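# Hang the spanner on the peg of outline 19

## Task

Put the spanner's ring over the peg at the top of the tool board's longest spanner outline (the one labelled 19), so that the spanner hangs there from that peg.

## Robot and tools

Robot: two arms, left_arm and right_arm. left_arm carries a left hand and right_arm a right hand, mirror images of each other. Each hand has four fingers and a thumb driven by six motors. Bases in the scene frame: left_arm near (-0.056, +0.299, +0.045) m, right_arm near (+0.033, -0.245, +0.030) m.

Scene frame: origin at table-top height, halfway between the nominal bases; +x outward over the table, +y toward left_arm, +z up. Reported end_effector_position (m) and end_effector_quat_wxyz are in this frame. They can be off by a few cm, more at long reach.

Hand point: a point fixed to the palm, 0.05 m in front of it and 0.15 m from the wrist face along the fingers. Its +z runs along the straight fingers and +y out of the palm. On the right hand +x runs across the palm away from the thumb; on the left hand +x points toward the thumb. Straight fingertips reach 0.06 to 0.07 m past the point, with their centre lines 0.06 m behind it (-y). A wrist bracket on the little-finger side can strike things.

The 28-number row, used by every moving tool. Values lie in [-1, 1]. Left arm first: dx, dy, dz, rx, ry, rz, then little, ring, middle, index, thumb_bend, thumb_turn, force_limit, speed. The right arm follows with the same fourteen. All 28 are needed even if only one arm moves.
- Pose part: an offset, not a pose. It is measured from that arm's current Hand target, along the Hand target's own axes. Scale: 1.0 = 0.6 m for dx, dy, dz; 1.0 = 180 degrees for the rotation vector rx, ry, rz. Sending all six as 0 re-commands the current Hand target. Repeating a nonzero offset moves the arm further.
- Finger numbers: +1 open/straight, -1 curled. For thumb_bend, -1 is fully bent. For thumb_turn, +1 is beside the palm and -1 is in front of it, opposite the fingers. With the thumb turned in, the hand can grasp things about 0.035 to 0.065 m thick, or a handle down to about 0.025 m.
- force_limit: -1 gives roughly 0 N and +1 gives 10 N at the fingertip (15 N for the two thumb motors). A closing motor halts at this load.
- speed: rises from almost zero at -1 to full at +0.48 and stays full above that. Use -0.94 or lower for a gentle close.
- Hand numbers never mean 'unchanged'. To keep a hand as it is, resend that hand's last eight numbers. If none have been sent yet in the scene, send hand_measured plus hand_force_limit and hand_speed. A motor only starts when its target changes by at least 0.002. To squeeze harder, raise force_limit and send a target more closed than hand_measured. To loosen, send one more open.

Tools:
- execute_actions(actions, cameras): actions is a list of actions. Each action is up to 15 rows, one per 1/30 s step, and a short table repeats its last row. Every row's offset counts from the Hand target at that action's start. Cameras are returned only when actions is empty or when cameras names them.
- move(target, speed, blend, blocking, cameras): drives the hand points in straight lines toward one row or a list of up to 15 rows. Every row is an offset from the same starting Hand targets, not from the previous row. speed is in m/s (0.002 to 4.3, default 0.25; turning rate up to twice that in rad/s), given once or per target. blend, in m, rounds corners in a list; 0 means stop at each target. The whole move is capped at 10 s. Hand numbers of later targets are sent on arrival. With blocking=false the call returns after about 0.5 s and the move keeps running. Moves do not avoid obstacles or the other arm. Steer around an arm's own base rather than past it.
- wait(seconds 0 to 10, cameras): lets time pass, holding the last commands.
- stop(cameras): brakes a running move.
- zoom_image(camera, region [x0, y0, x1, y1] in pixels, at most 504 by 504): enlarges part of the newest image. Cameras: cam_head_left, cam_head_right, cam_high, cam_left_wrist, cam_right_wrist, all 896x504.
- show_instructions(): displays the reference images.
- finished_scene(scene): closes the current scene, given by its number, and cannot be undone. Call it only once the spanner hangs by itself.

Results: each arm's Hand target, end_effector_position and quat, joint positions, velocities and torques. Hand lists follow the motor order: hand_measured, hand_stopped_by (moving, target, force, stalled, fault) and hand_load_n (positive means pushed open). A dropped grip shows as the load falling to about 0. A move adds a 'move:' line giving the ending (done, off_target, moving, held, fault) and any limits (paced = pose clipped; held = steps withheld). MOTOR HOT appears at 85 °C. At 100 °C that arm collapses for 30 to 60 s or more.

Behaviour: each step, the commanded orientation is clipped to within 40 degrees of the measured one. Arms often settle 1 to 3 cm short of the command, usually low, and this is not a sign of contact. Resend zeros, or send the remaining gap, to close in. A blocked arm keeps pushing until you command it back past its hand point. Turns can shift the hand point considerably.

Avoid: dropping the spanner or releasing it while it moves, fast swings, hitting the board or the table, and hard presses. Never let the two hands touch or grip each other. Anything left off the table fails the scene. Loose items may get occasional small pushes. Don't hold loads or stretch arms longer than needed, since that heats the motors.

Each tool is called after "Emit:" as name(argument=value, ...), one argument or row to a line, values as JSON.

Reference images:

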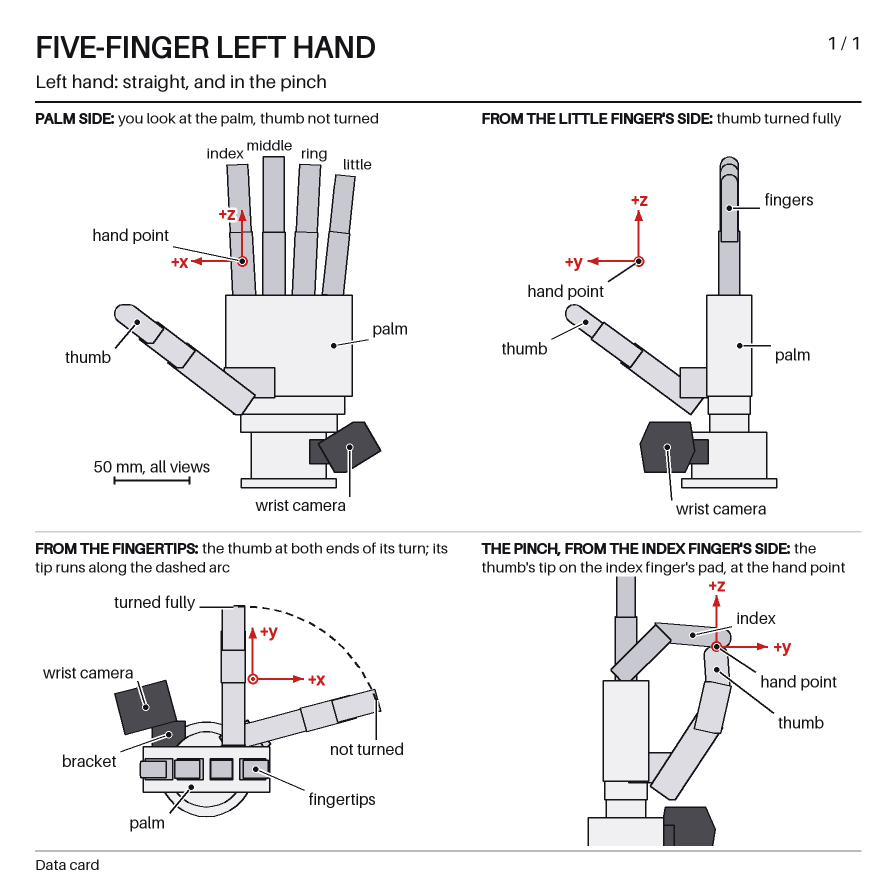

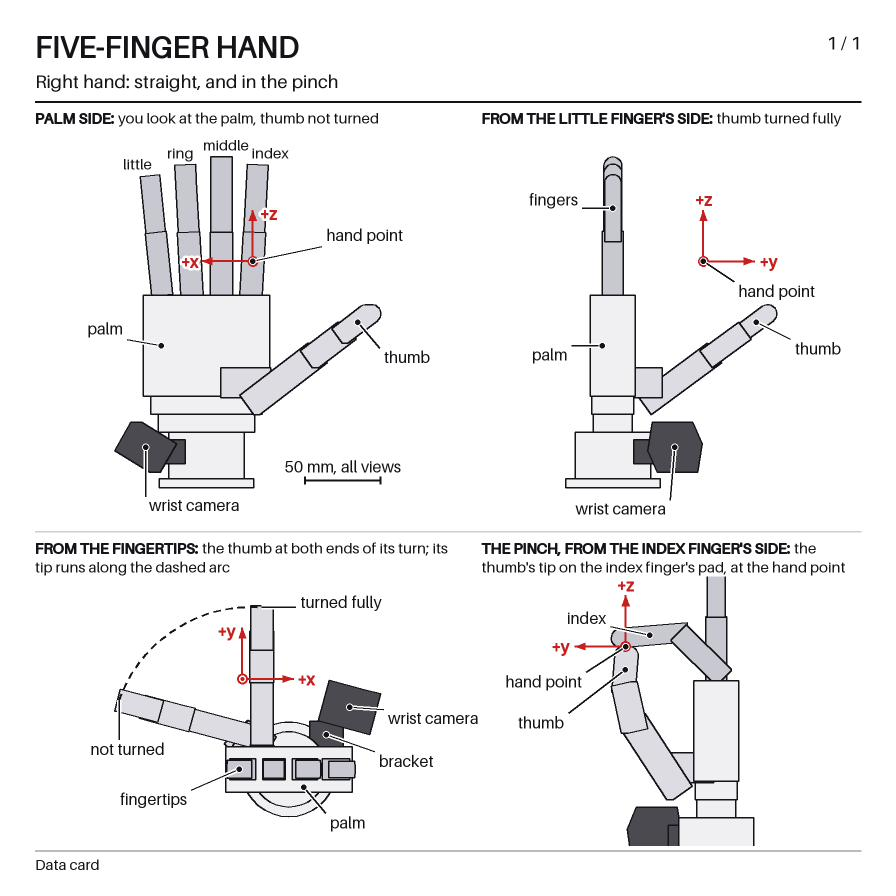

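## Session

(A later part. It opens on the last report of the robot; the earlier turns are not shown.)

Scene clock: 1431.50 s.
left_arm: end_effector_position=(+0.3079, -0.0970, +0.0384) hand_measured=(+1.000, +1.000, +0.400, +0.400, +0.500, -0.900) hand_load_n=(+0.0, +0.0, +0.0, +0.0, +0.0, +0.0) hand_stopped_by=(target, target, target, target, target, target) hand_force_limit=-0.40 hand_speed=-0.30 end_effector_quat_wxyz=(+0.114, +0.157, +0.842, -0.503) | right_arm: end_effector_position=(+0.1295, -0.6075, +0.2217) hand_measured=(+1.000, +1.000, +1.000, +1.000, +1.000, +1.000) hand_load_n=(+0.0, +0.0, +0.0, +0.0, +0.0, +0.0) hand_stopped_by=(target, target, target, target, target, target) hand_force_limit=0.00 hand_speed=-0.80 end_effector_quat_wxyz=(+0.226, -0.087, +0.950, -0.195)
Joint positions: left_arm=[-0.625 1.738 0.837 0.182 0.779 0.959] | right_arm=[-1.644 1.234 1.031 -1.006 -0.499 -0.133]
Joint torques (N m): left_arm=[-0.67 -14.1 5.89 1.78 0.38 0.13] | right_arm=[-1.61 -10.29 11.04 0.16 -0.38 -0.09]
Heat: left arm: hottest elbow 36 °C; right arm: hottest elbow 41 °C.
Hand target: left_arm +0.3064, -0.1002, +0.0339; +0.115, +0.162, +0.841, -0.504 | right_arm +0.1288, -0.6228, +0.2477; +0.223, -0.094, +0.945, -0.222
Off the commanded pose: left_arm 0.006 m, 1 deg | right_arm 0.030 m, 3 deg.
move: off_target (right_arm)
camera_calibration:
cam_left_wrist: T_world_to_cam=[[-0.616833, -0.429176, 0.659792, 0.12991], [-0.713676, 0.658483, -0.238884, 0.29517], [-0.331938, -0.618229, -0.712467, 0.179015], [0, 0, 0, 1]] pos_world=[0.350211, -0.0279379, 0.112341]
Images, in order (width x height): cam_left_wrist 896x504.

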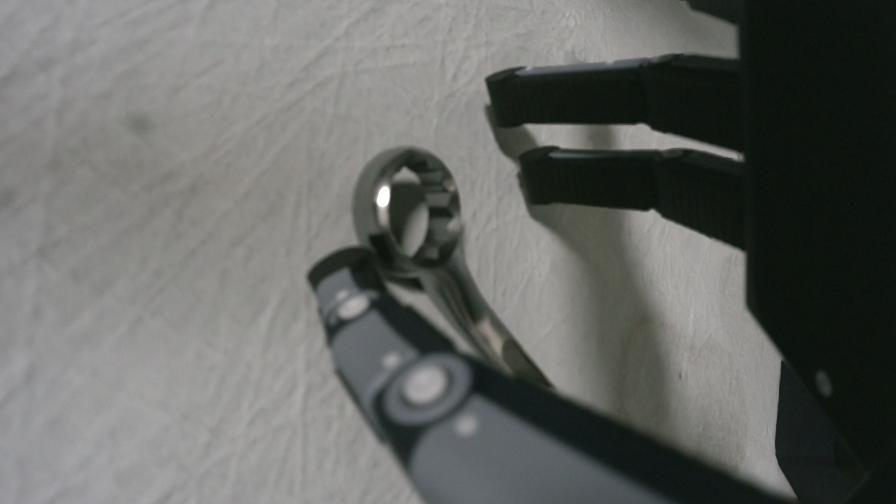

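Emit:
execute_actions(
  actions=[
    [[0,0,0,0,0,0,1,1,-0.25,-0.25,0.5,-0.9,-0.4,-0.85,0,0,0,0,0,0,1,1,1,1,1,1,0,-0.8]],
    [[0,0,0,0,0,0,1,1,-0.25,-0.25,0.5,-0.9,-0.4,-0.85,0,0,0,0,0,0,1,1,1,1,1,1,0,-0.8]],
    [[0,0,0,0,0,0,1,1,-0.25,-0.25,0.5,-0.9,-0.4,-0.85,0,0,0,0,0,0,1,1,1,1,1,1,0,-0.8]],
    [[0,0,0,0,0,0,1,1,-0.25,-0.25,0.5,-0.9,-0.4,-0.85,0,0,0,0,0,0,1,1,1,1,1,1,0,-0.8]],
  ],
  cameras=["cam_head_right", "cam_left_wrist"],
)

Emit:
zoom_image(
  camera="cam_head_right",
  region=[540, 190, 620, 270],
)

Scene clock: 1438.07 s.
left_arm: end_effector_position=(+0.3073, -0.0981, +0.0389) hand_measured=(+1.000, +1.000, -0.098, -0.250, +0.500, -0.900) hand_load_n=(+0.0, +0.0, +0.0, +0.0, +0.0, +0.0) hand_stopped_by=(target, target, force, target, target, target) hand_force_limit=-0.40 hand_speed=-0.85 end_effector_quat_wxyz=(+0.114, +0.158, +0.842, -0.504) | right_arm: end_effector_position=(+0.1295, -0.6075, +0.2217) hand_measured=(+1.000, +1.000, +1.000, +1.000, +1.000, +1.000) hand_load_n=(+0.0, +0.0, +0.0, +0.0, +0.0, -0.5) hand_stopped_by=(target, target, target, target, target, target) hand_force_limit=0.00 hand_speed=-0.80 end_effector_quat_wxyz=(+0.226, -0.087, +0.950, -0.195)
Joint positions: left_arm=[-0.627 1.738 0.837 0.186 0.78 0.956] | right_arm=[-1.644 1.234 1.031 -1.006 -0.499 -0.133]
Joint torques (N m): left_arm=[-0.44 -13.74 5.91 1.62 0.35 0.15] | right_arm=[-1.85 -10.34 11.03 0.2 -0.39 -0.07]
Heat: left arm: hottest elbow 36 °C; right arm: hottest elbow 41 °C.
Hand target: left_arm +0.3064, -0.1002, +0.0339; +0.115, +0.162, +0.841, -0.504 | right_arm +0.1288, -0.6228, +0.2477; +0.223, -0.094, +0.945, -0.222
Off the commanded pose: left_arm 0.006 m, 1 deg | right_arm 0.030 m, 3 deg.
Step readings (end_effector_position of left_arm | right_arm):
0: (+0.3079, -0.0970, +0.0384) | (+0.1295, -0.6075, +0.2217)
1: (+0.3079, -0.0970, +0.0384) | (+0.1295, -0.6075, +0.2217)
2: (+0.3079, -0.0970, +0.0384) | (+0.1295, -0.6075, +0.2217)
4: (+0.3079, -0.0970, +0.0384) | (+0.1295, -0.6075, +0.2217)
8: (+0.3079, -0.0970, +0.0384) | (+0.1295, -0.6075, +0.2217)
15: (+0.3079, -0.0970, +0.0384) | (+0.1295, -0.6075, +0.2217)
16: (+0.3079, -0.0970, +0.0384) | (+0.1295, -0.6075, +0.2217)
17: (+0.3079, -0.0970, +0.0384) | (+0.1295, -0.6075, +0.2217)
19: (+0.3079, -0.0970, +0.0384) | (+0.1295, -0.6075, +0.2217)
23: (+0.3079, -0.0970, +0.0384) | (+0.1295, -0.6075, +0.2217)
30: (+0.3078, -0.0971, +0.0384) | (+0.1295, -0.6075, +0.2217)
31: (+0.3078, -0.0971, +0.0384) | (+0.1295, -0.6075, +0.2217)
32: (+0.3078, -0.0971, +0.0384) | (+0.1295, -0.6075, +0.2217)
34: (+0.3078, -0.0971, +0.0384) | (+0.1295, -0.6075, +0.2217)
38: (+0.3078, -0.0971, +0.0384) | (+0.1295, -0.6075, +0.2217)
45: (+0.3078, -0.0971, +0.0384) | (+0.1295, -0.6075, +0.2217)
46: (+0.3078, -0.0971, +0.0384) | (+0.1295, -0.6075, +0.2217)
47: (+0.3078, -0.0971, +0.0384) | (+0.1295, -0.6075, +0.2217)
49: (+0.3074, -0.0978, +0.0389) | (+0.1295, -0.6075, +0.2217)
53: (+0.3073, -0.0981, +0.0389) | (+0.1295, -0.6075, +0.2217)
60: (+0.3073, -0.0981, +0.0389) | (+0.1295, -0.6075, +0.2217)
camera_calibration:
cam_left_wrist: T_world_to_cam=[[-0.616934, -0.427018, 0.661096, 0.128981], [-0.713123, 0.658662, -0.24004, 0.295558], [-0.332938, -0.619532, -0.710867, 0.178611], [0, 0, 0, 1]] pos_world=[0.349808, -0.0289406, 0.112646]
Images, in order (width x height): cam_head_right 896x504, cam_left_wrist 896x504.

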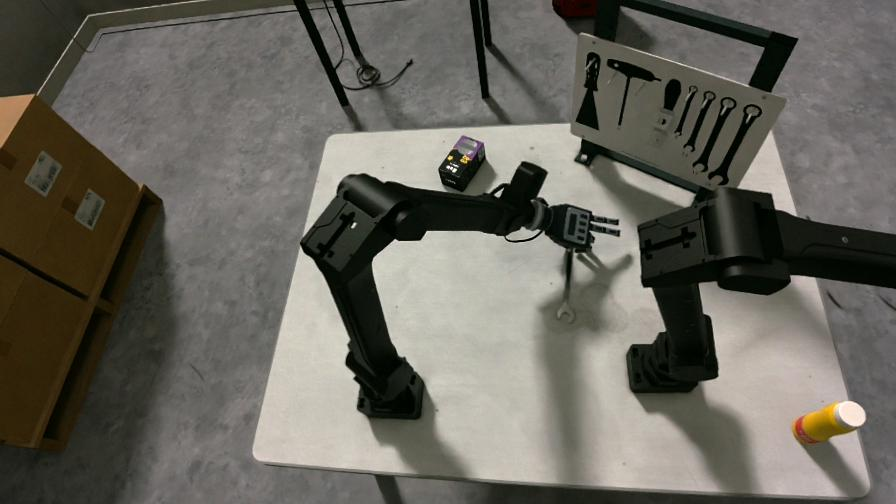

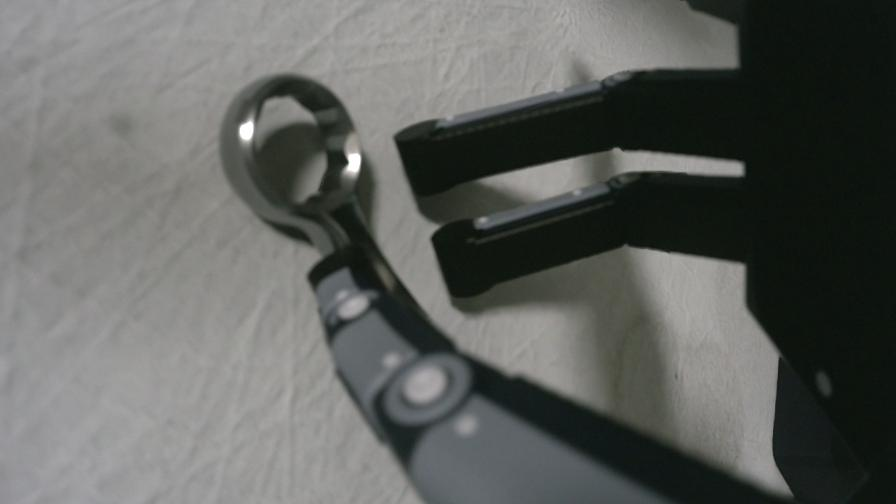

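Scaled by 6.300 from the camera's 896x504 image, which has a finer 1280x720 frame.

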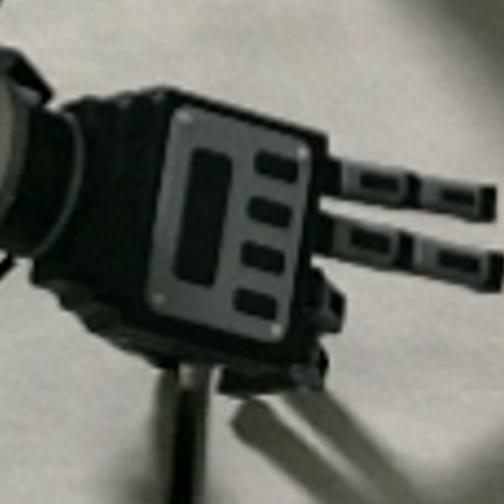

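Emit:
move(
  target=[
    [0,0,0,0,0,0,1,1,0.4,0.4,0.2,-0.95,-0.4,-0.3,0,0,0,0,0,0,1,1,1,1,1,1,0,-0.8],
    [-0.0297,-0.0675,-0.0388,0,0,0,1,1,0.4,0.4,0.2,-0.95,-0.4,-0.3,0,0,0,0,0,0,1,1,1,1,1,1,0,-0.8],
    [-0.0292,-0.0532,-0.064,0.0079,0.018,-0.0674,1,1,0.4,0.4,0.2,-0.95,-0.4,-0.3,0,0,0,0,0,0,1,1,1,1,1,1,0,-0.8],
    [-0.0055,0.0008,-0.033,0.0079,0.018,-0.0674,1,1,0.4,0.4,0.2,-0.95,-0.4,-0.3,0,0,0,0,0,0,1,1,1,1,1,1,0,-0.8],
  ],
  speed=0.1,
  cameras=["cam_left_wrist", "cam_head_right"],
)

Emit:
zoom_image(
  camera="cam_head_right",
  region=[530, 180, 610, 260],
)

Scene clock: 1466.10 s.
left_arm: end_effector_position=(+0.2965, -0.0781, +0.0410) hand_measured=(+1.000, +1.000, +0.400, +0.400, +0.200, -0.950) hand_load_n=(+0.0, +0.0, -0.5, +0.0, +0.0, +0.0) hand_stopped_by=(target, target, target, target, target, target) hand_force_limit=-0.40 hand_speed=-0.30 end_effector_quat_wxyz=(+0.026, +0.088, +0.853, -0.513) | right_arm: end_effector_position=(+0.1295, -0.6075, +0.2217) hand_measured=(+1.000, +1.000, +1.000, +1.000, +1.000, +1.000) hand_load_n=(+0.0, +0.0, +0.0, +0.0, +0.0, +0.0) hand_stopped_by=(target, target, target, target, target, target) hand_force_limit=0.00 hand_speed=-0.80 end_effector_quat_wxyz=(+0.226, -0.087, +0.950, -0.195)
Joint positions: left_arm=[-0.568 1.744 0.872 0.035 0.882 0.862] | right_arm=[-1.644 1.234 1.031 -1.006 -0.499 -0.133]
Joint torques (N m): left_arm=[0.56 -14.15 8.01 1.54 0.55 0.02] | right_arm=[-1.44 -10.34 11.06 0.17 -0.38 -0.1]
Heat: left arm: hottest elbow 36 °C; right arm: hottest elbow 41 °C.
Hand target: left_arm +0.3091, -0.0831, +0.0440; +0.036, +0.088, +0.850, -0.519 | right_arm +0.1288, -0.6228, +0.2477; +0.223, -0.094, +0.945, -0.222
Off the commanded pose: left_arm 0.014 m, 1 deg | right_arm 0.030 m, 3 deg.
move: off_target (left_arm, right_arm)
camera_calibration:
cam_left_wrist: T_world_to_cam=[[-0.442379, -0.448672, 0.776527, 0.0712942], [-0.76761, 0.637177, -0.0691423, 0.282669], [-0.463763, -0.626657, -0.626279, 0.223666], [0, 0, 0, 1]] pos_world=[0.352246, -0.00796091, 0.10426]
Images, in order (width x height): cam_head_right 896x504, cam_left_wrist 896x504.

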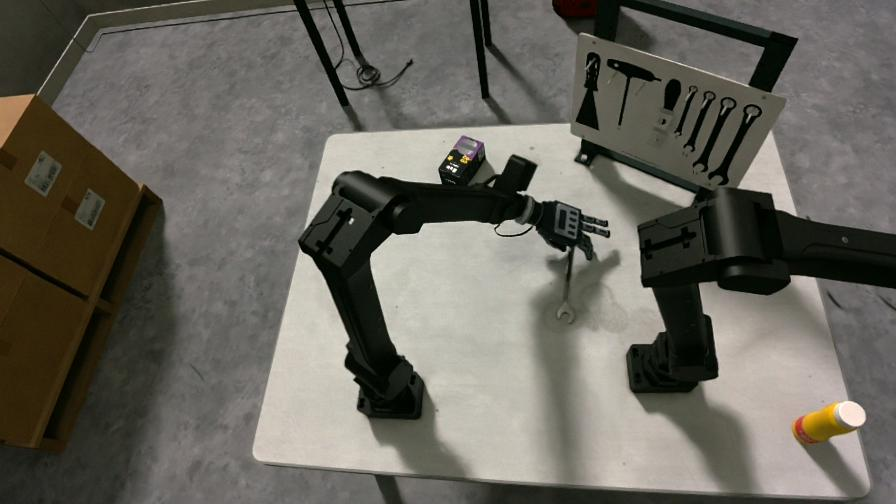

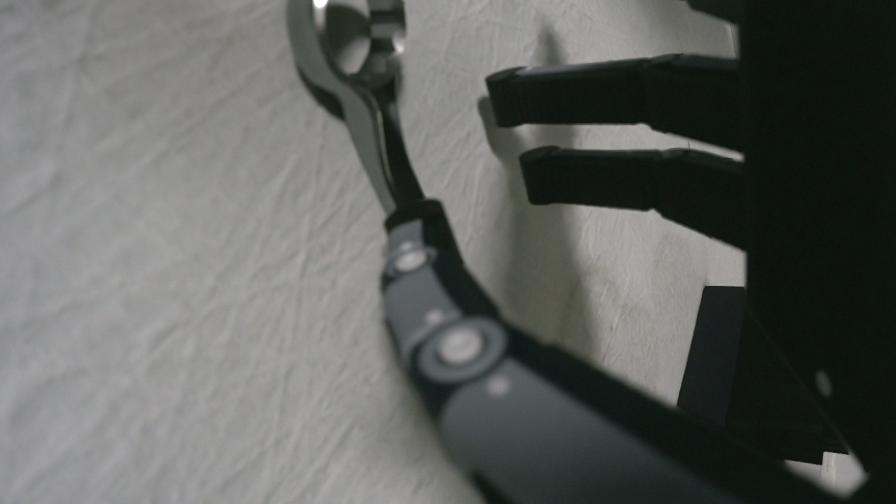

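Scaled by 6.300 from the camera's 896x504 image, which has a finer 1280x720 frame.

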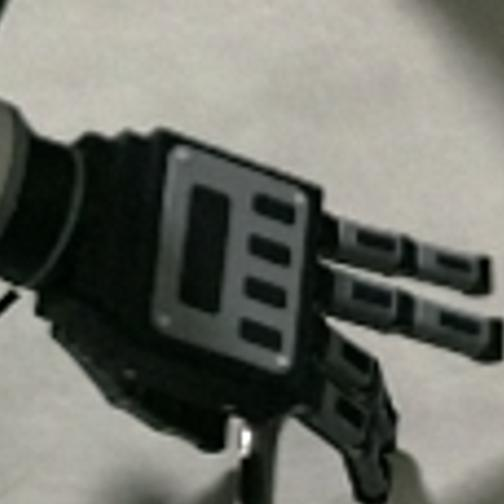

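Emit:
move(
  target=[
    [-0.01,-0.0581,-0.031,0,0,0,1,1,0.4,0.4,0.2,-0.95,-0.4,-0.3,0,0,0,0,0,0,1,1,1,1,1,1,0,-0.8],
    [-0.0098,-0.0507,-0.0452,-0.0456,0,0,1,1,0.4,0.4,0.2,-0.95,-0.4,-0.3,0,0,0,0,0,0,1,1,1,1,1,1,0,-0.8],
    [0.0015,0.0155,-0.0098,-0.0456,0,0,1,1,0.4,0.4,0.2,-0.95,-0.4,-0.3,0,0,0,0,0,0,1,1,1,1,1,1,0,-0.8],
  ],
  speed=0.1,
  cameras=["cam_left_wrist", "cam_head_right"],
)

Emit:
zoom_image(
  camera="cam_head_right",
  region=[530, 180, 610, 260],
)

Scene clock: 1501.73 s.
left_arm: end_effector_position=(+0.3049, -0.0669, +0.0410) hand_measured=(+1.000, +1.000, +0.400, +0.400, +0.200, -0.950) hand_load_n=(+0.0, -0.5, -0.5, +0.0, +0.0, +0.0) hand_stopped_by=(target, target, target, target, target, target) hand_force_limit=-0.40 hand_speed=-0.30 end_effector_quat_wxyz=(+0.036, +0.076, +0.887, -0.455) | right_arm: end_effector_position=(+0.1295, -0.6075, +0.2217) hand_measured=(+1.000, +1.000, +1.000, +1.000, +1.000, +1.000) hand_load_n=(+0.0, +0.0, +0.0, +0.0, +0.0, +0.0) hand_stopped_by=(target, target, target, target, target, target) hand_force_limit=0.00 hand_speed=-0.80 end_effector_quat_wxyz=(+0.226, -0.087, +0.950, -0.195)
Joint positions: left_arm=[-0.582 1.718 0.919 -0.133 0.757 0.91] | right_arm=[-1.644 1.234 1.031 -1.006 -0.499 -0.133]
Joint torques (N m): left_arm=[-0.73 -13.39 7.6 1.33 0.38 0.2] | right_arm=[-1.61 -10.23 10.99 0.2 -0.4 -0.09]
Heat: left arm: hottest elbow 38 °C; right arm: hottest elbow 41 °C.
Hand target: left_arm +0.3101, -0.0735, +0.0384; +0.042, +0.085, +0.885, -0.457 | right_arm +0.1288, -0.6228, +0.2477; +0.223, -0.094, +0.945, -0.222
Off the commanded pose: left_arm 0.009 m, 1 deg | right_arm 0.030 m, 3 deg.
move: off_target (right_arm)
camera_calibration:
cam_left_wrist: T_world_to_cam=[[-0.430836, -0.563546, 0.704837, 0.071762], [-0.791998, 0.610511, 0.0040144, 0.284542], [-0.432573, -0.5565, -0.709357, 0.23318], [0, 0, 0, 1]] pos_world=[0.357142, -0.00351022, 0.113685]
Images, in order (width x height): cam_head_right 896x504, cam_left_wrist 896x504.

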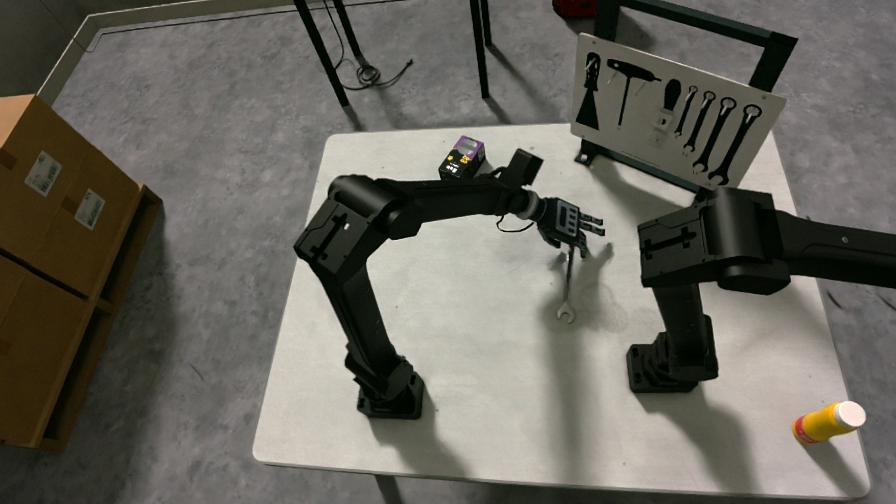

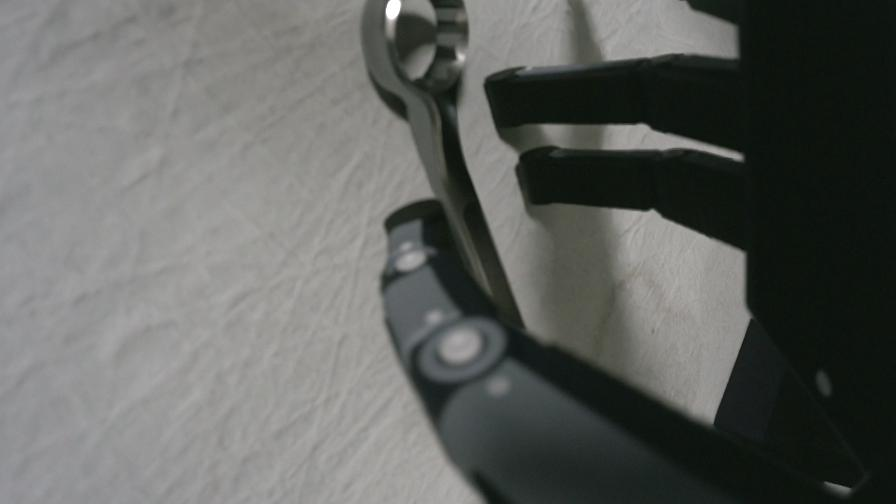

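Scaled by 6.300 from the camera's 896x504 image, which has a finer 1280x720 frame.

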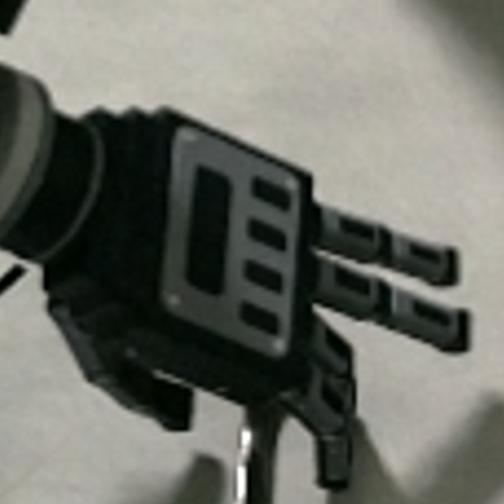

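Emit:
execute_actions(
  actions=[
    [[0,0,0,0,0,0,1,1,-0.3,-0.3,0.2,-0.95,-0.4,-0.85,0,0,0,0,0,0,1,1,1,1,1,1,0,-0.8]],
    [[0,0,0,0,0,0,1,1,-0.3,-0.3,0.2,-0.95,-0.4,-0.85,0,0,0,0,0,0,1,1,1,1,1,1,0,-0.8]],
    [[0,0,0,0,0,0,1,1,-0.3,-0.3,0.2,-0.95,-0.4,-0.85,0,0,0,0,0,0,1,1,1,1,1,1,0,-0.8]],
    [[0,0,0,0,0,0,1,1,-0.3,-0.3,0.2,-0.95,-0.4,-0.85,0,0,0,0,0,0,1,1,1,1,1,1,0,-0.8]],
  ],
  cameras=["cam_head_right", "cam_left_wrist"],
)

Scene clock: 1515.43 s.
left_arm: end_effector_position=(+0.3050, -0.0686, +0.0414) hand_measured=(+1.000, +1.000, -0.264, -0.292, +0.200, -0.950) hand_load_n=(+0.0, +0.0, +7.0, +7.0, +1.5, +0.0) hand_stopped_by=(target, target, force, force, target, target) hand_force_limit=-0.40 hand_speed=-0.85 end_effector_quat_wxyz=(+0.037, +0.078, +0.886, -0.456) | right_arm: end_effector_position=(+0.1295, -0.6075, +0.2217) hand_measured=(+1.000, +1.000, +1.000, +1.000, +1.000, +1.000) hand_load_n=(+0.0, +0.0, +0.0, +0.0, -0.5, -0.5) hand_stopped_by=(target, target, target, target, target, target) hand_force_limit=0.00 hand_speed=-0.80 end_effector_quat_wxyz=(+0.226, -0.087, +0.950, -0.195)
Joint positions: left_arm=[-0.585 1.718 0.919 -0.127 0.756 0.91] | right_arm=[-1.644 1.234 1.031 -1.006 -0.499 -0.133]
Joint torques (N m): left_arm=[-0.38 -13.63 7.56 1.11 0.4 0.19] | right_arm=[-1.73 -10.29 11.04 0.16 -0.37 -0.09]
Heat: left arm: hottest elbow 37 °C; right arm: hottest elbow 41 °C.
Hand target: left_arm +0.3101, -0.0735, +0.0384; +0.042, +0.085, +0.885, -0.457 | right_arm +0.1288, -0.6228, +0.2477; +0.223, -0.094, +0.945, -0.222
Off the commanded pose: left_arm 0.008 m, 1 deg | right_arm 0.030 m, 3 deg.
Step readings (end_effector_position of left_arm | right_arm):
0: (+0.3049, -0.0669, +0.0410) | (+0.1295, -0.6075, +0.2217)
1: (+0.3049, -0.0669, +0.0410) | (+0.1295, -0.6075, +0.2217)
2: (+0.3049, -0.0669, +0.0410) | (+0.1295, -0.6075, +0.2217)
4: (+0.3050, -0.0670, +0.0411) | (+0.1295, -0.6075, +0.2217)
8: (+0.3049, -0.0681, +0.0414) | (+0.1295, -0.6075, +0.2217)
15: (+0.3045, -0.0689, +0.0418) | (+0.1295, -0.6075, +0.2217)
16: (+0.3045, -0.0689, +0.0418) | (+0.1295, -0.6075, +0.2217)
17: (+0.3045, -0.0689, +0.0418) | (+0.1295, -0.6075, +0.2217)
19: (+0.3045, -0.0689, +0.0418) | (+0.1295, -0.6075, +0.2217)
23: (+0.3045, -0.0689, +0.0418) | (+0.1295, -0.6075, +0.2217)
30: (+0.3049, -0.0686, +0.0415) | (+0.1295, -0.6075, +0.2217)
31: (+0.3049, -0.0686, +0.0415) | (+0.1295, -0.6075, +0.2217)
32: (+0.3049, -0.0686, +0.0415) | (+0.1295, -0.6075, +0.2217)
34: (+0.3049, -0.0686, +0.0415) | (+0.1295, -0.6075, +0.2217)
38: (+0.3049, -0.0686, +0.0415) | (+0.1295, -0.6075, +0.2217)
45: (+0.3049, -0.0686, +0.0415) | (+0.1295, -0.6075, +0.2217)
46: (+0.3049, -0.0686, +0.0415) | (+0.1295, -0.6075, +0.2217)
47: (+0.3049, -0.0686, +0.0415) | (+0.1295, -0.6075, +0.2217)
49: (+0.3049, -0.0686, +0.0415) | (+0.1295, -0.6075, +0.2217)
53: (+0.3050, -0.0686, +0.0414) | (+0.1295, -0.6075, +0.2217)
60: (+0.3050, -0.0686, +0.0414) | (+0.1295, -0.6075, +0.2217)
camera_calibration:
cam_left_wrist: T_world_to_cam=[[-0.435884, -0.560579, 0.704099, 0.0723114], [-0.790422, 0.61256, -0.00162517, 0.285595], [-0.430392, -0.557244, -0.7101, 0.231848], [0, 0, 0, 1]] pos_world=[0.357045, -0.00521172, 0.114185]
Images, in order (width x height): cam_head_right 896x504, cam_left_wrist 896x504.

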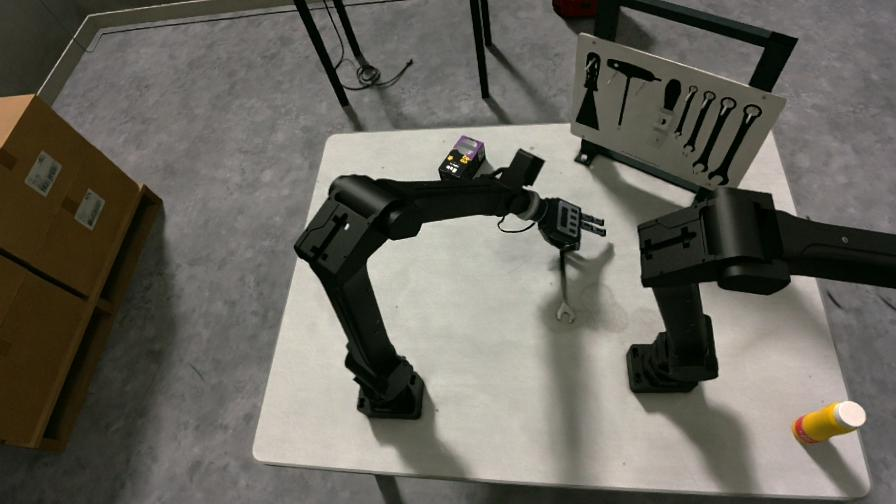

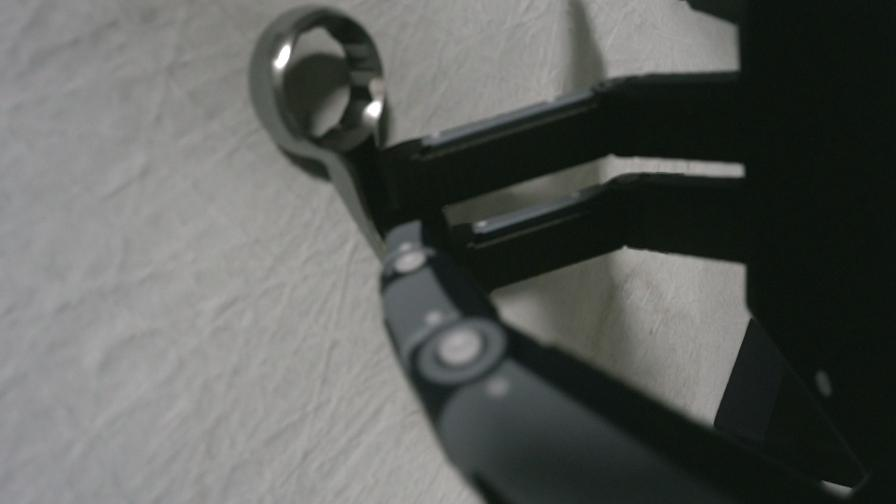

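Emit:
move(
  target=[
    [0,0,0,0,0,0,1,1,0.4,0.4,0.2,-0.95,-0.4,-0.3,0,0,0,0,0,0,1,1,1,1,1,1,0,-0.8],
    [-0.01,-0.053,-0.0392,0,0,0,1,1,0.4,0.4,0.2,-0.95,-0.4,-0.3,0,0,0,0,0,0,1,1,1,1,1,1,0,-0.8],
    [-0.0143,-0.0348,-0.0625,0,0,0,1,1,0.4,0.4,0.2,-0.95,-0.4,-0.3,0,0,0,0,0,0,1,1,1,1,1,1,0,-0.8],
    [-0.0035,0.0227,-0.02,0,0,0,1,1,0.4,0.4,0.2,-0.95,-0.4,-0.3,0,0,0,0,0,0,1,1,1,1,1,1,0,-0.8],
  ],
  speed=0.1,
  cameras=["cam_left_wrist", "cam_head_right"],
)

Emit:
zoom_image(
  camera="cam_head_right",
  region=[520, 180, 600, 260],
)

Scene clock: 1527.33 s.
left_arm: end_effector_position=(+0.3115, -0.0555, +0.0407) hand_measured=(+1.000, +1.000, +0.400, +0.400, +0.200, -0.950) hand_load_n=(+0.0, +0.0, +0.0, +0.0, +0.0, +0.0) hand_stopped_by=(target, target, target, target, target, target) hand_force_limit=-0.40 hand_speed=-0.30 end_effector_quat_wxyz=(+0.038, +0.081, +0.885, -0.456) | right_arm: end_effector_position=(+0.1295, -0.6075, +0.2217) hand_measured=(+1.000, +1.000, +1.000, +1.000, +1.000, +1.000) hand_load_n=(+0.0, +0.0, +0.0, +0.0, +0.0, +0.0) hand_stopped_by=(target, target, target, target, target, target) hand_force_limit=0.00 hand_speed=-0.80 end_effector_quat_wxyz=(+0.226, -0.087, +0.950, -0.195)
Joint positions: left_arm=[-0.553 1.717 0.919 -0.153 0.777 0.952] | right_arm=[-1.644 1.234 1.031 -1.006 -0.499 -0.133]
Joint torques (N m): left_arm=[0.09 -13.57 6.63 1.24 0.48 0.19] | right_arm=[-1.44 -10.17 11.06 0.13 -0.38 -0.11]
Heat: left arm: hottest elbow 36 °C; right arm: hottest elbow 41 °C.
Hand target: left_arm +0.3148, -0.0562, +0.0347; +0.042, +0.085, +0.885, -0.457 | right_arm +0.1288, -0.6228, +0.2477; +0.223, -0.094, +0.945, -0.222
Off the commanded pose: left_arm 0.007 m, 1 deg | right_arm 0.030 m, 3 deg.
move: off_target (right_arm)
camera_calibration:
cam_left_wrist: T_world_to_cam=[[-0.441215, -0.557895, 0.70291, 0.0848534], [-0.787641, 0.616111, -0.00539756, 0.282216], [-0.430059, -0.556022, -0.711258, 0.241408], [0, 0, 0, 1]] pos_world=[0.363543, 0.00769141, 0.113583]
Images, in order (width x height): cam_head_right 896x504, cam_left_wrist 896x504.

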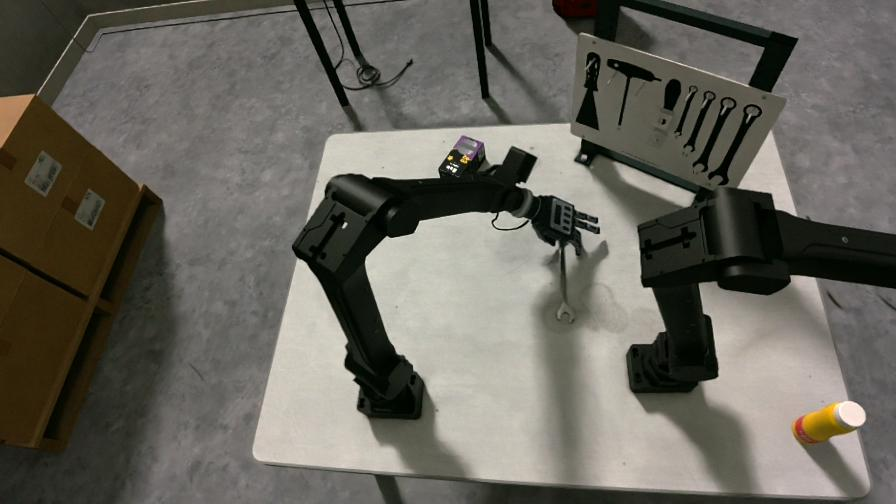

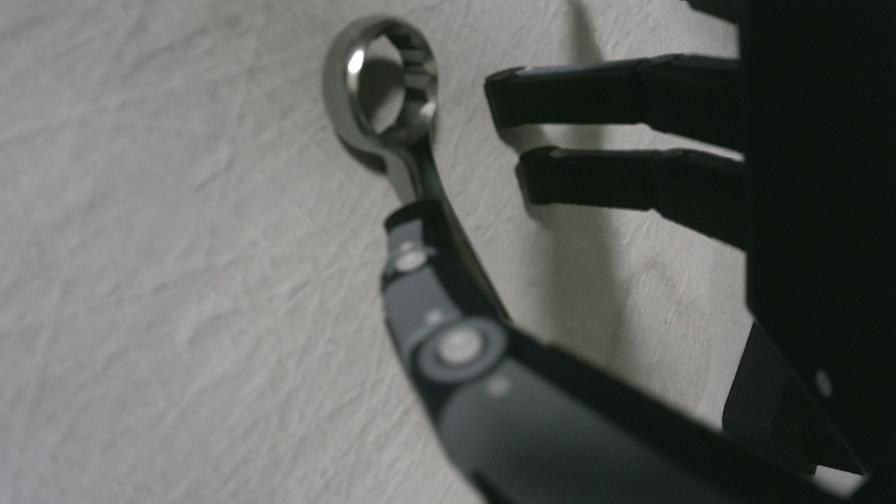

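Scaled by 6.300 from the camera's 896x504 image, which has a finer 1280x720 frame.

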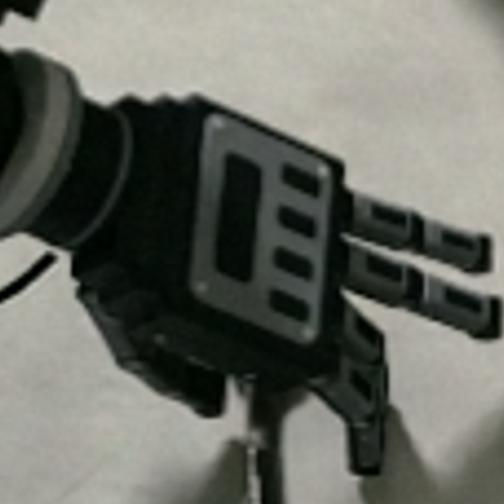

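Emit:
move(
  target=[
    [-0.0053,-0.0312,-0.0415,0,0,0,1,1,0.4,0.4,0.2,-0.95,-0.4,-0.3,0,0,0,0,0,0,1,1,1,1,1,1,0,-0.8],
    [0.003,0.0125,-0.0092,0,0,0,1,1,0.4,0.4,0.2,-0.95,-0.4,-0.3,0,0,0,0,0,0,1,1,1,1,1,1,0,-0.8],
  ],
  speed=0.1,
  cameras=["cam_left_wrist"],
)

Scene clock: 1532.10 s.
left_arm: end_effector_position=(+0.3121, -0.0498, +0.0406) hand_measured=(+1.000, +1.000, +0.400, +0.400, +0.200, -0.950) hand_load_n=(+0.0, +0.0, +0.0, +0.0, +0.0, +0.0) hand_stopped_by=(target, target, target, target, target, target) hand_force_limit=-0.40 hand_speed=-0.30 end_effector_quat_wxyz=(+0.040, +0.084, +0.884, -0.457) | right_arm: end_effector_position=(+0.1295, -0.6075, +0.2217) hand_measured=(+1.000, +1.000, +1.000, +1.000, +1.000, +1.000) hand_load_n=(+0.0, +0.0, +0.0, +0.0, +0.0, +0.0) hand_stopped_by=(target, target, target, target, target, target) hand_force_limit=0.00 hand_speed=-0.80 end_effector_quat_wxyz=(+0.226, -0.087, +0.950, -0.195)
Joint positions: left_arm=[-0.542 1.712 0.911 -0.156 0.785 0.97] | right_arm=[-1.644 1.234 1.031 -1.006 -0.499 -0.133]
Joint torques (N m): left_arm=[0.56 -13.51 6.17 1.39 0.54 0.19] | right_arm=[-1.49 -10.11 11 0.21 -0.37 -0.09]
Heat: left arm: hottest elbow 36 °C; right arm: hottest elbow 41 °C.
Hand target: left_arm +0.3144, -0.0472, +0.0317; +0.042, +0.085, +0.885, -0.457 | right_arm +0.1288, -0.6228, +0.2477; +0.223, -0.094, +0.945, -0.222
Off the commanded pose: left_arm 0.010 m, 0 deg | right_arm 0.030 m, 3 deg.
move: off_target (right_arm)
camera_calibration:
cam_left_wrist: T_world_to_cam=[[-0.448379, -0.554114, 0.701366, 0.0908297], [-0.785055, 0.619297, -0.0126048, 0.27878], [-0.427369, -0.556263, -0.71269, 0.243965], [0, 0, 0, 1]] pos_world=[0.363847, 0.0133912, 0.113681]
Images, in order (width x height): cam_left_wrist 896x504.

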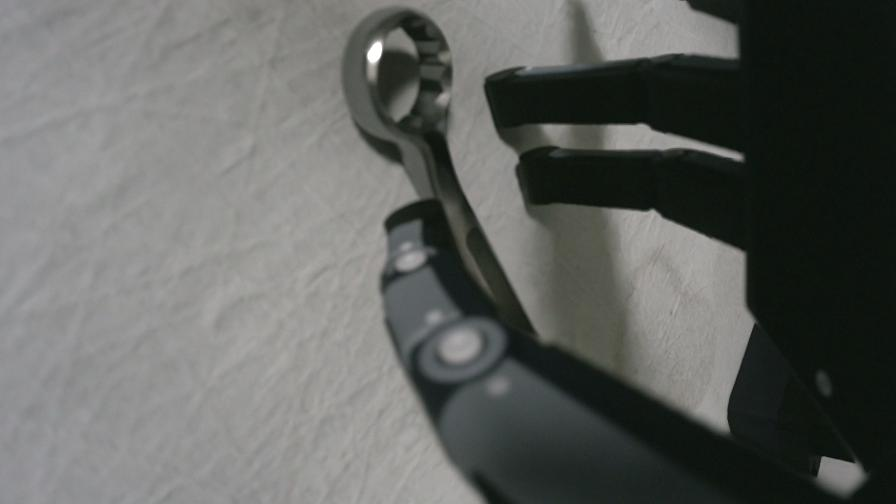

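Emit:
execute_actions(
  actions=[
    [[0,0,0,0,0,0,1,1,0.4,0.4,0.37,-0.95,-0.4,-0.5,0,0,0,0,0,0,1,1,1,1,1,1,0,-0.8]],
  ],
  cameras=["cam_left_wrist"],
)

Scene clock: 1536.97 s.
left_arm: end_effector_position=(+0.3121, -0.0498, +0.0406) hand_measured=(+1.000, +1.000, +0.400, +0.400, +0.370, -0.950) hand_load_n=(+0.0, +0.0, +0.0, +0.0, +0.0, +0.0) hand_stopped_by=(target, target, target, target, target, target) hand_force_limit=-0.40 hand_speed=-0.50 end_effector_quat_wxyz=(+0.040, +0.084, +0.884, -0.457) | right_arm: end_effector_position=(+0.1295, -0.6075, +0.2217) hand_measured=(+1.000, +1.000, +1.000, +1.000, +1.000, +1.000) hand_load_n=(+0.0, +0.0, +0.0, +0.0, +0.0, -0.5) hand_stopped_by=(target, target, target, target, target, target) hand_force_limit=0.00 hand_speed=-0.80 end_effector_quat_wxyz=(+0.226, -0.087, +0.950, -0.195)
Joint positions: left_arm=[-0.542 1.712 0.911 -0.156 0.785 0.97] | right_arm=[-1.644 1.234 1.031 -1.006 -0.499 -0.133]
Joint torques (N m): left_arm=[0.56 -13.33 6.15 1.35 0.54 0.19] | right_arm=[-1.44 -10.17 11.07 0.14 -0.39 -0.1]
Heat: left arm: hottest elbow 36 °C; right arm: hottest elbow 41 °C.
Hand target: left_arm +0.3144, -0.0472, +0.0317; +0.042, +0.085, +0.885, -0.457 | right_arm +0.1288, -0.6228, +0.2477; +0.223, -0.094, +0.945, -0.222
Off the commanded pose: left_arm 0.010 m, 0 deg | right_arm 0.030 m, 3 deg.
Step readings (end_effector_position of left_arm | right_arm):
0: (+0.3121, -0.0498, +0.0406) | (+0.1295, -0.6075, +0.2217)
1: (+0.3121, -0.0498, +0.0406) | (+0.1295, -0.6075, +0.2217)
2: (+0.3121, -0.0498, +0.0406) | (+0.1295, -0.6075, +0.2217)
4: (+0.3121, -0.0498, +0.0406) | (+0.1295, -0.6075, +0.2217)
8: (+0.3121, -0.0498, +0.0406) | (+0.1295, -0.6075, +0.2217)
15: (+0.3121, -0.0498, +0.0406) | (+0.1295, -0.6075, +0.2217)
camera_calibration:
cam_left_wrist: T_world_to_cam=[[-0.448379, -0.554114, 0.701366, 0.0908297], [-0.785055, 0.619297, -0.0126048, 0.27878], [-0.427369, -0.556263, -0.71269, 0.243965], [0, 0, 0, 1]] pos_world=[0.363847, 0.0133912, 0.113681]
Images, in order (width x height): cam_left_wrist 896x504.

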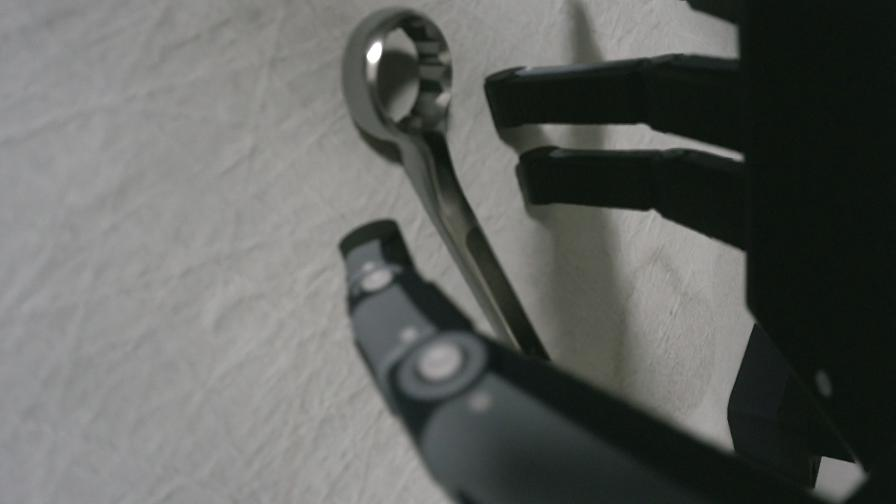

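Emit:
execute_actions(
  actions=[
    [[0,0,0,0,0,0,1,1,-0.3,-0.3,0.37,-0.95,-0.4,-0.82,0,0,0,0,0,0,1,1,1,1,1,1,0,-0.8]],
    [[0,0,0,0,0,0,1,1,-0.3,-0.3,0.37,-0.95,-0.4,-0.82,0,0,0,0,0,0,1,1,1,1,1,1,0,-0.8]],
    [[0,0,0,0,0,0,1,1,-0.3,-0.3,0.37,-0.95,-0.4,-0.82,0,0,0,0,0,0,1,1,1,1,1,1,0,-0.8]],
    [[0,0,0,0,0,0,1,1,-0.3,-0.3,0.37,-0.95,-0.4,-0.82,0,0,0,0,0,0,1,1,1,1,1,1,0,-0.8]],
  ],
  cameras=["cam_head_right", "cam_left_wrist"],
)

Scene clock: 1541.47 s.
left_arm: end_effector_position=(+0.3124, -0.0505, +0.0412) hand_measured=(+1.000, +1.000, -0.300, -0.300, +0.370, -0.950) hand_load_n=(+0.0, +0.0, +0.0, +0.0, +0.0, +0.0) hand_stopped_by=(target, target, target, target, target, target) hand_force_limit=-0.40 hand_speed=-0.82 end_effector_quat_wxyz=(+0.041, +0.085, +0.883, -0.459) | right_arm: end_effector_position=(+0.1295, -0.6075, +0.2217) hand_measured=(+1.000, +1.000, +1.000, +1.000, +1.000, +1.000) hand_load_n=(+0.0, +0.0, +0.0, +0.0, +0.0, +0.0) hand_stopped_by=(target, target, target, target, target, target) hand_force_limit=0.00 hand_speed=-0.80 end_effector_quat_wxyz=(+0.226, -0.087, +0.950, -0.195)
Joint positions: left_arm=[-0.542 1.712 0.911 -0.152 0.788 0.97] | right_arm=[-1.644 1.234 1.031 -1.006 -0.499 -0.133]
Joint torques (N m): left_arm=[0.56 -13.33 6.15 1.2 0.43 0.19] | right_arm=[-1.67 -10.34 11.03 0.18 -0.39 -0.08]
Heat: left arm: hottest elbow 36 °C; right arm: hottest elbow 41 °C.
Hand target: left_arm +0.3145, -0.0472, +0.0317; +0.042, +0.085, +0.885, -0.457 | right_arm +0.1288, -0.6228, +0.2477; +0.223, -0.094, +0.945, -0.222
Off the commanded pose: left_arm 0.010 m, 0 deg | right_arm 0.030 m, 3 deg.
Step readings (end_effector_position of left_arm | right_arm):
0: (+0.3121, -0.0498, +0.0406) | (+0.1295, -0.6075, +0.2217)
1: (+0.3121, -0.0498, +0.0406) | (+0.1295, -0.6075, +0.2217)
2: (+0.3121, -0.0498, +0.0406) | (+0.1295, -0.6075, +0.2217)
4: (+0.3120, -0.0498, +0.0407) | (+0.1295, -0.6075, +0.2217)
8: (+0.3122, -0.0503, +0.0411) | (+0.1295, -0.6075, +0.2217)
15: (+0.3123, -0.0506, +0.0413) | (+0.1295, -0.6075, +0.2217)
16: (+0.3123, -0.0506, +0.0413) | (+0.1295, -0.6075, +0.2217)
17: (+0.3123, -0.0506, +0.0413) | (+0.1295, -0.6075, +0.2217)
19: (+0.3123, -0.0506, +0.0413) | (+0.1295, -0.6075, +0.2217)
23: (+0.3123, -0.0506, +0.0413) | (+0.1295, -0.6075, +0.2217)
30: (+0.3123, -0.0506, +0.0413) | (+0.1295, -0.6075, +0.2217)
31: (+0.3123, -0.0506, +0.0413) | (+0.1295, -0.6075, +0.2217)
32: (+0.3123, -0.0506, +0.0413) | (+0.1295, -0.6075, +0.2217)
34: (+0.3124, -0.0505, +0.0412) | (+0.1295, -0.6075, +0.2217)
38: (+0.3124, -0.0505, +0.0412) | (+0.1295, -0.6075, +0.2217)
45: (+0.3124, -0.0505, +0.0412) | (+0.1295, -0.6075, +0.2217)
46: (+0.3124, -0.0505, +0.0412) | (+0.1295, -0.6075, +0.2217)
47: (+0.3124, -0.0505, +0.0412) | (+0.1295, -0.6075, +0.2217)
49: (+0.3124, -0.0505, +0.0412) | (+0.1295, -0.6075, +0.2217)
53: (+0.3124, -0.0505, +0.0412) | (+0.1295, -0.6075, +0.2217)
60: (+0.3124, -0.0505, +0.0412) | (+0.1295, -0.6075, +0.2217)
camera_calibration:
cam_left_wrist: T_world_to_cam=[[-0.450743, -0.550478, 0.702712, 0.0909903], [-0.78398, 0.620561, -0.0167468, 0.279399], [-0.426857, -0.55846, -0.711277, 0.243853], [0, 0, 0, 1]] pos_world=[0.364147, 0.0128863, 0.114186]
Images, in order (width x height): cam_head_right 896x504, cam_left_wrist 896x504.

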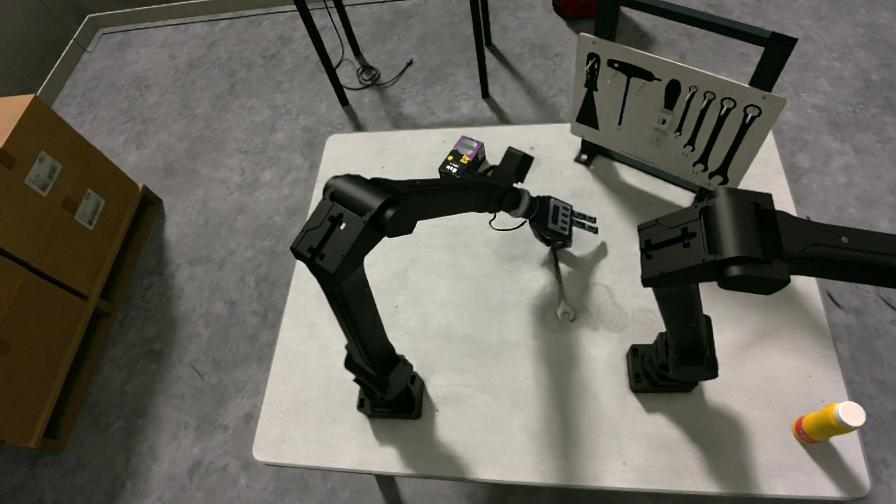

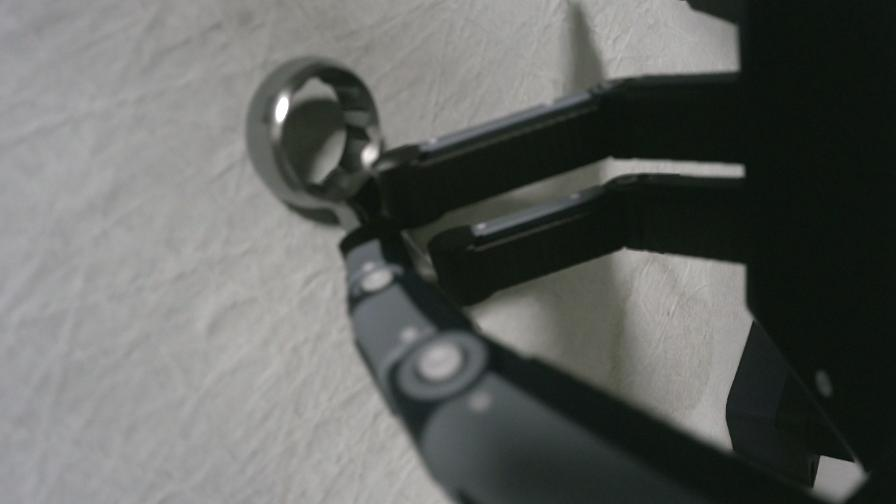

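Emit:
execute_actions(
  actions=[
    [[0,0,0,0,0,0,1,1,-0.6,-0.6,0.37,-0.95,-0.4,-0.85,0,0,0,0,0,0,1,1,1,1,1,1,0,-0.8]],
    [[0,0,0,0,0,0,1,1,-0.6,-0.6,0.37,-0.95,-0.4,-0.85,0,0,0,0,0,0,1,1,1,1,1,1,0,-0.8]],
    [[0,0,0,0,0,0,1,1,-0.6,-0.6,0.37,-0.95,-0.4,-0.85,0,0,0,0,0,0,1,1,1,1,1,1,0,-0.8]],
  ],
  cameras=["cam_head_right", "cam_left_wrist"],
)

Scene clock: 1546.27 s.
left_arm: end_effector_position=(+0.3124, -0.0505, +0.0412) hand_measured=(+1.000, +1.000, -0.352, -0.600, +0.370, -0.950) hand_load_n=(+0.0, +0.0, +5.0, +0.0, +2.5, +0.0) hand_stopped_by=(target, target, force, target, target, target) hand_force_limit=-0.40 hand_speed=-0.85 end_effector_quat_wxyz=(+0.041, +0.085, +0.883, -0.459) | right_arm: end_effector_position=(+0.1295, -0.6075, +0.2217) hand_measured=(+1.000, +1.000, +1.000, +1.000, +1.000, +1.000) hand_load_n=(+0.0, +0.0, +0.0, +0.0, +0.0, +0.0) hand_stopped_by=(target, target, target, target, target, target) hand_force_limit=0.00 hand_speed=-0.80 end_effector_quat_wxyz=(+0.226, -0.087, +0.950, -0.195)
Joint positions: left_arm=[-0.542 1.712 0.911 -0.152 0.788 0.97] | right_arm=[-1.644 1.234 1.031 -1.006 -0.499 -0.133]
Joint torques (N m): left_arm=[0.62 -13.33 6.13 1.21 0.43 0.19] | right_arm=[-1.61 -10.23 11 0.2 -0.38 -0.11]
Heat: left arm: hottest elbow 37 °C; right arm: hottest elbow 41 °C.
Hand target: left_arm +0.3145, -0.0472, +0.0317; +0.042, +0.085, +0.885, -0.457 | right_arm +0.1288, -0.6228, +0.2477; +0.223, -0.094, +0.945, -0.222
Off the commanded pose: left_arm 0.010 m, 0 deg | right_arm 0.030 m, 3 deg.
Step readings (end_effector_position of left_arm | right_arm):
0: (+0.3124, -0.0505, +0.0412) | (+0.1295, -0.6075, +0.2217)
1: (+0.3124, -0.0505, +0.0412) | (+0.1295, -0.6075, +0.2217)
2: (+0.3124, -0.0505, +0.0412) | (+0.1295, -0.6075, +0.2217)
4: (+0.3124, -0.0505, +0.0412) | (+0.1295, -0.6075, +0.2217)
8: (+0.3124, -0.0505, +0.0412) | (+0.1295, -0.6075, +0.2217)
15: (+0.3124, -0.0505, +0.0412) | (+0.1295, -0.6075, +0.2217)
16: (+0.3124, -0.0505, +0.0412) | (+0.1295, -0.6075, +0.2217)
17: (+0.3124, -0.0505, +0.0412) | (+0.1295, -0.6075, +0.2217)
19: (+0.3124, -0.0505, +0.0412) | (+0.1295, -0.6075, +0.2217)
23: (+0.3124, -0.0505, +0.0412) | (+0.1295, -0.6075, +0.2217)
30: (+0.3124, -0.0505, +0.0412) | (+0.1295, -0.6075, +0.2217)
31: (+0.3124, -0.0505, +0.0412) | (+0.1295, -0.6075, +0.2217)
32: (+0.3124, -0.0505, +0.0412) | (+0.1295, -0.6075, +0.2217)
34: (+0.3124, -0.0505, +0.0412) | (+0.1295, -0.6075, +0.2217)
38: (+0.3124, -0.0505, +0.0412) | (+0.1295, -0.6075, +0.2217)
45: (+0.3124, -0.0505, +0.0412) | (+0.1295, -0.6075, +0.2217)
camera_calibration:
cam_left_wrist: T_world_to_cam=[[-0.450743, -0.550478, 0.702712, 0.0909903], [-0.78398, 0.620561, -0.0167468, 0.279399], [-0.426857, -0.55846, -0.711277, 0.243853], [0, 0, 0, 1]] pos_world=[0.364147, 0.0128863, 0.114186]
Images, in order (width x height): cam_head_right 896x504, cam_left_wrist 896x504.

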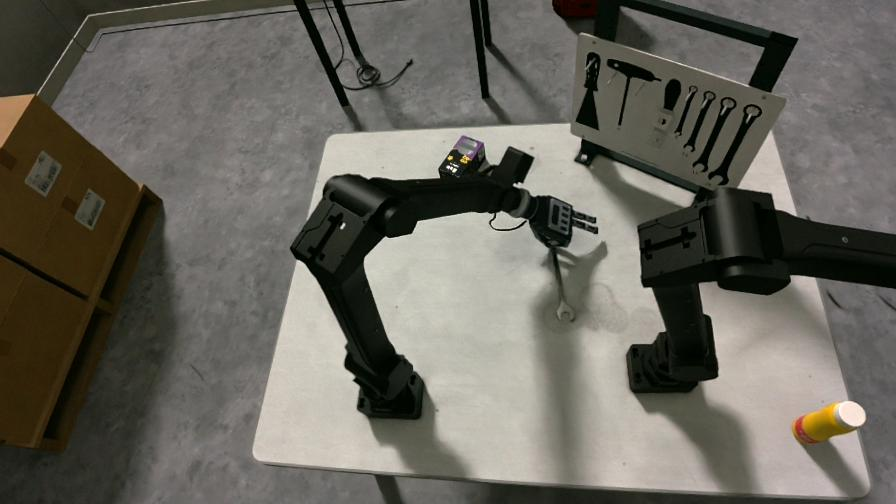

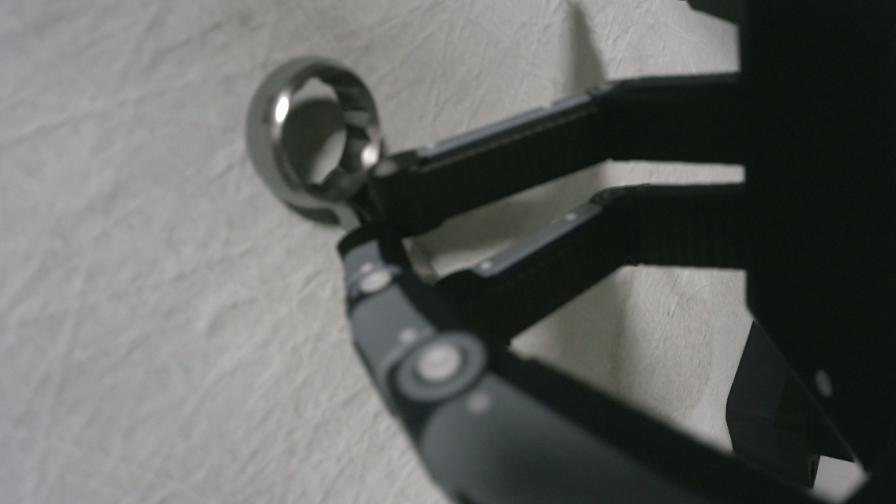

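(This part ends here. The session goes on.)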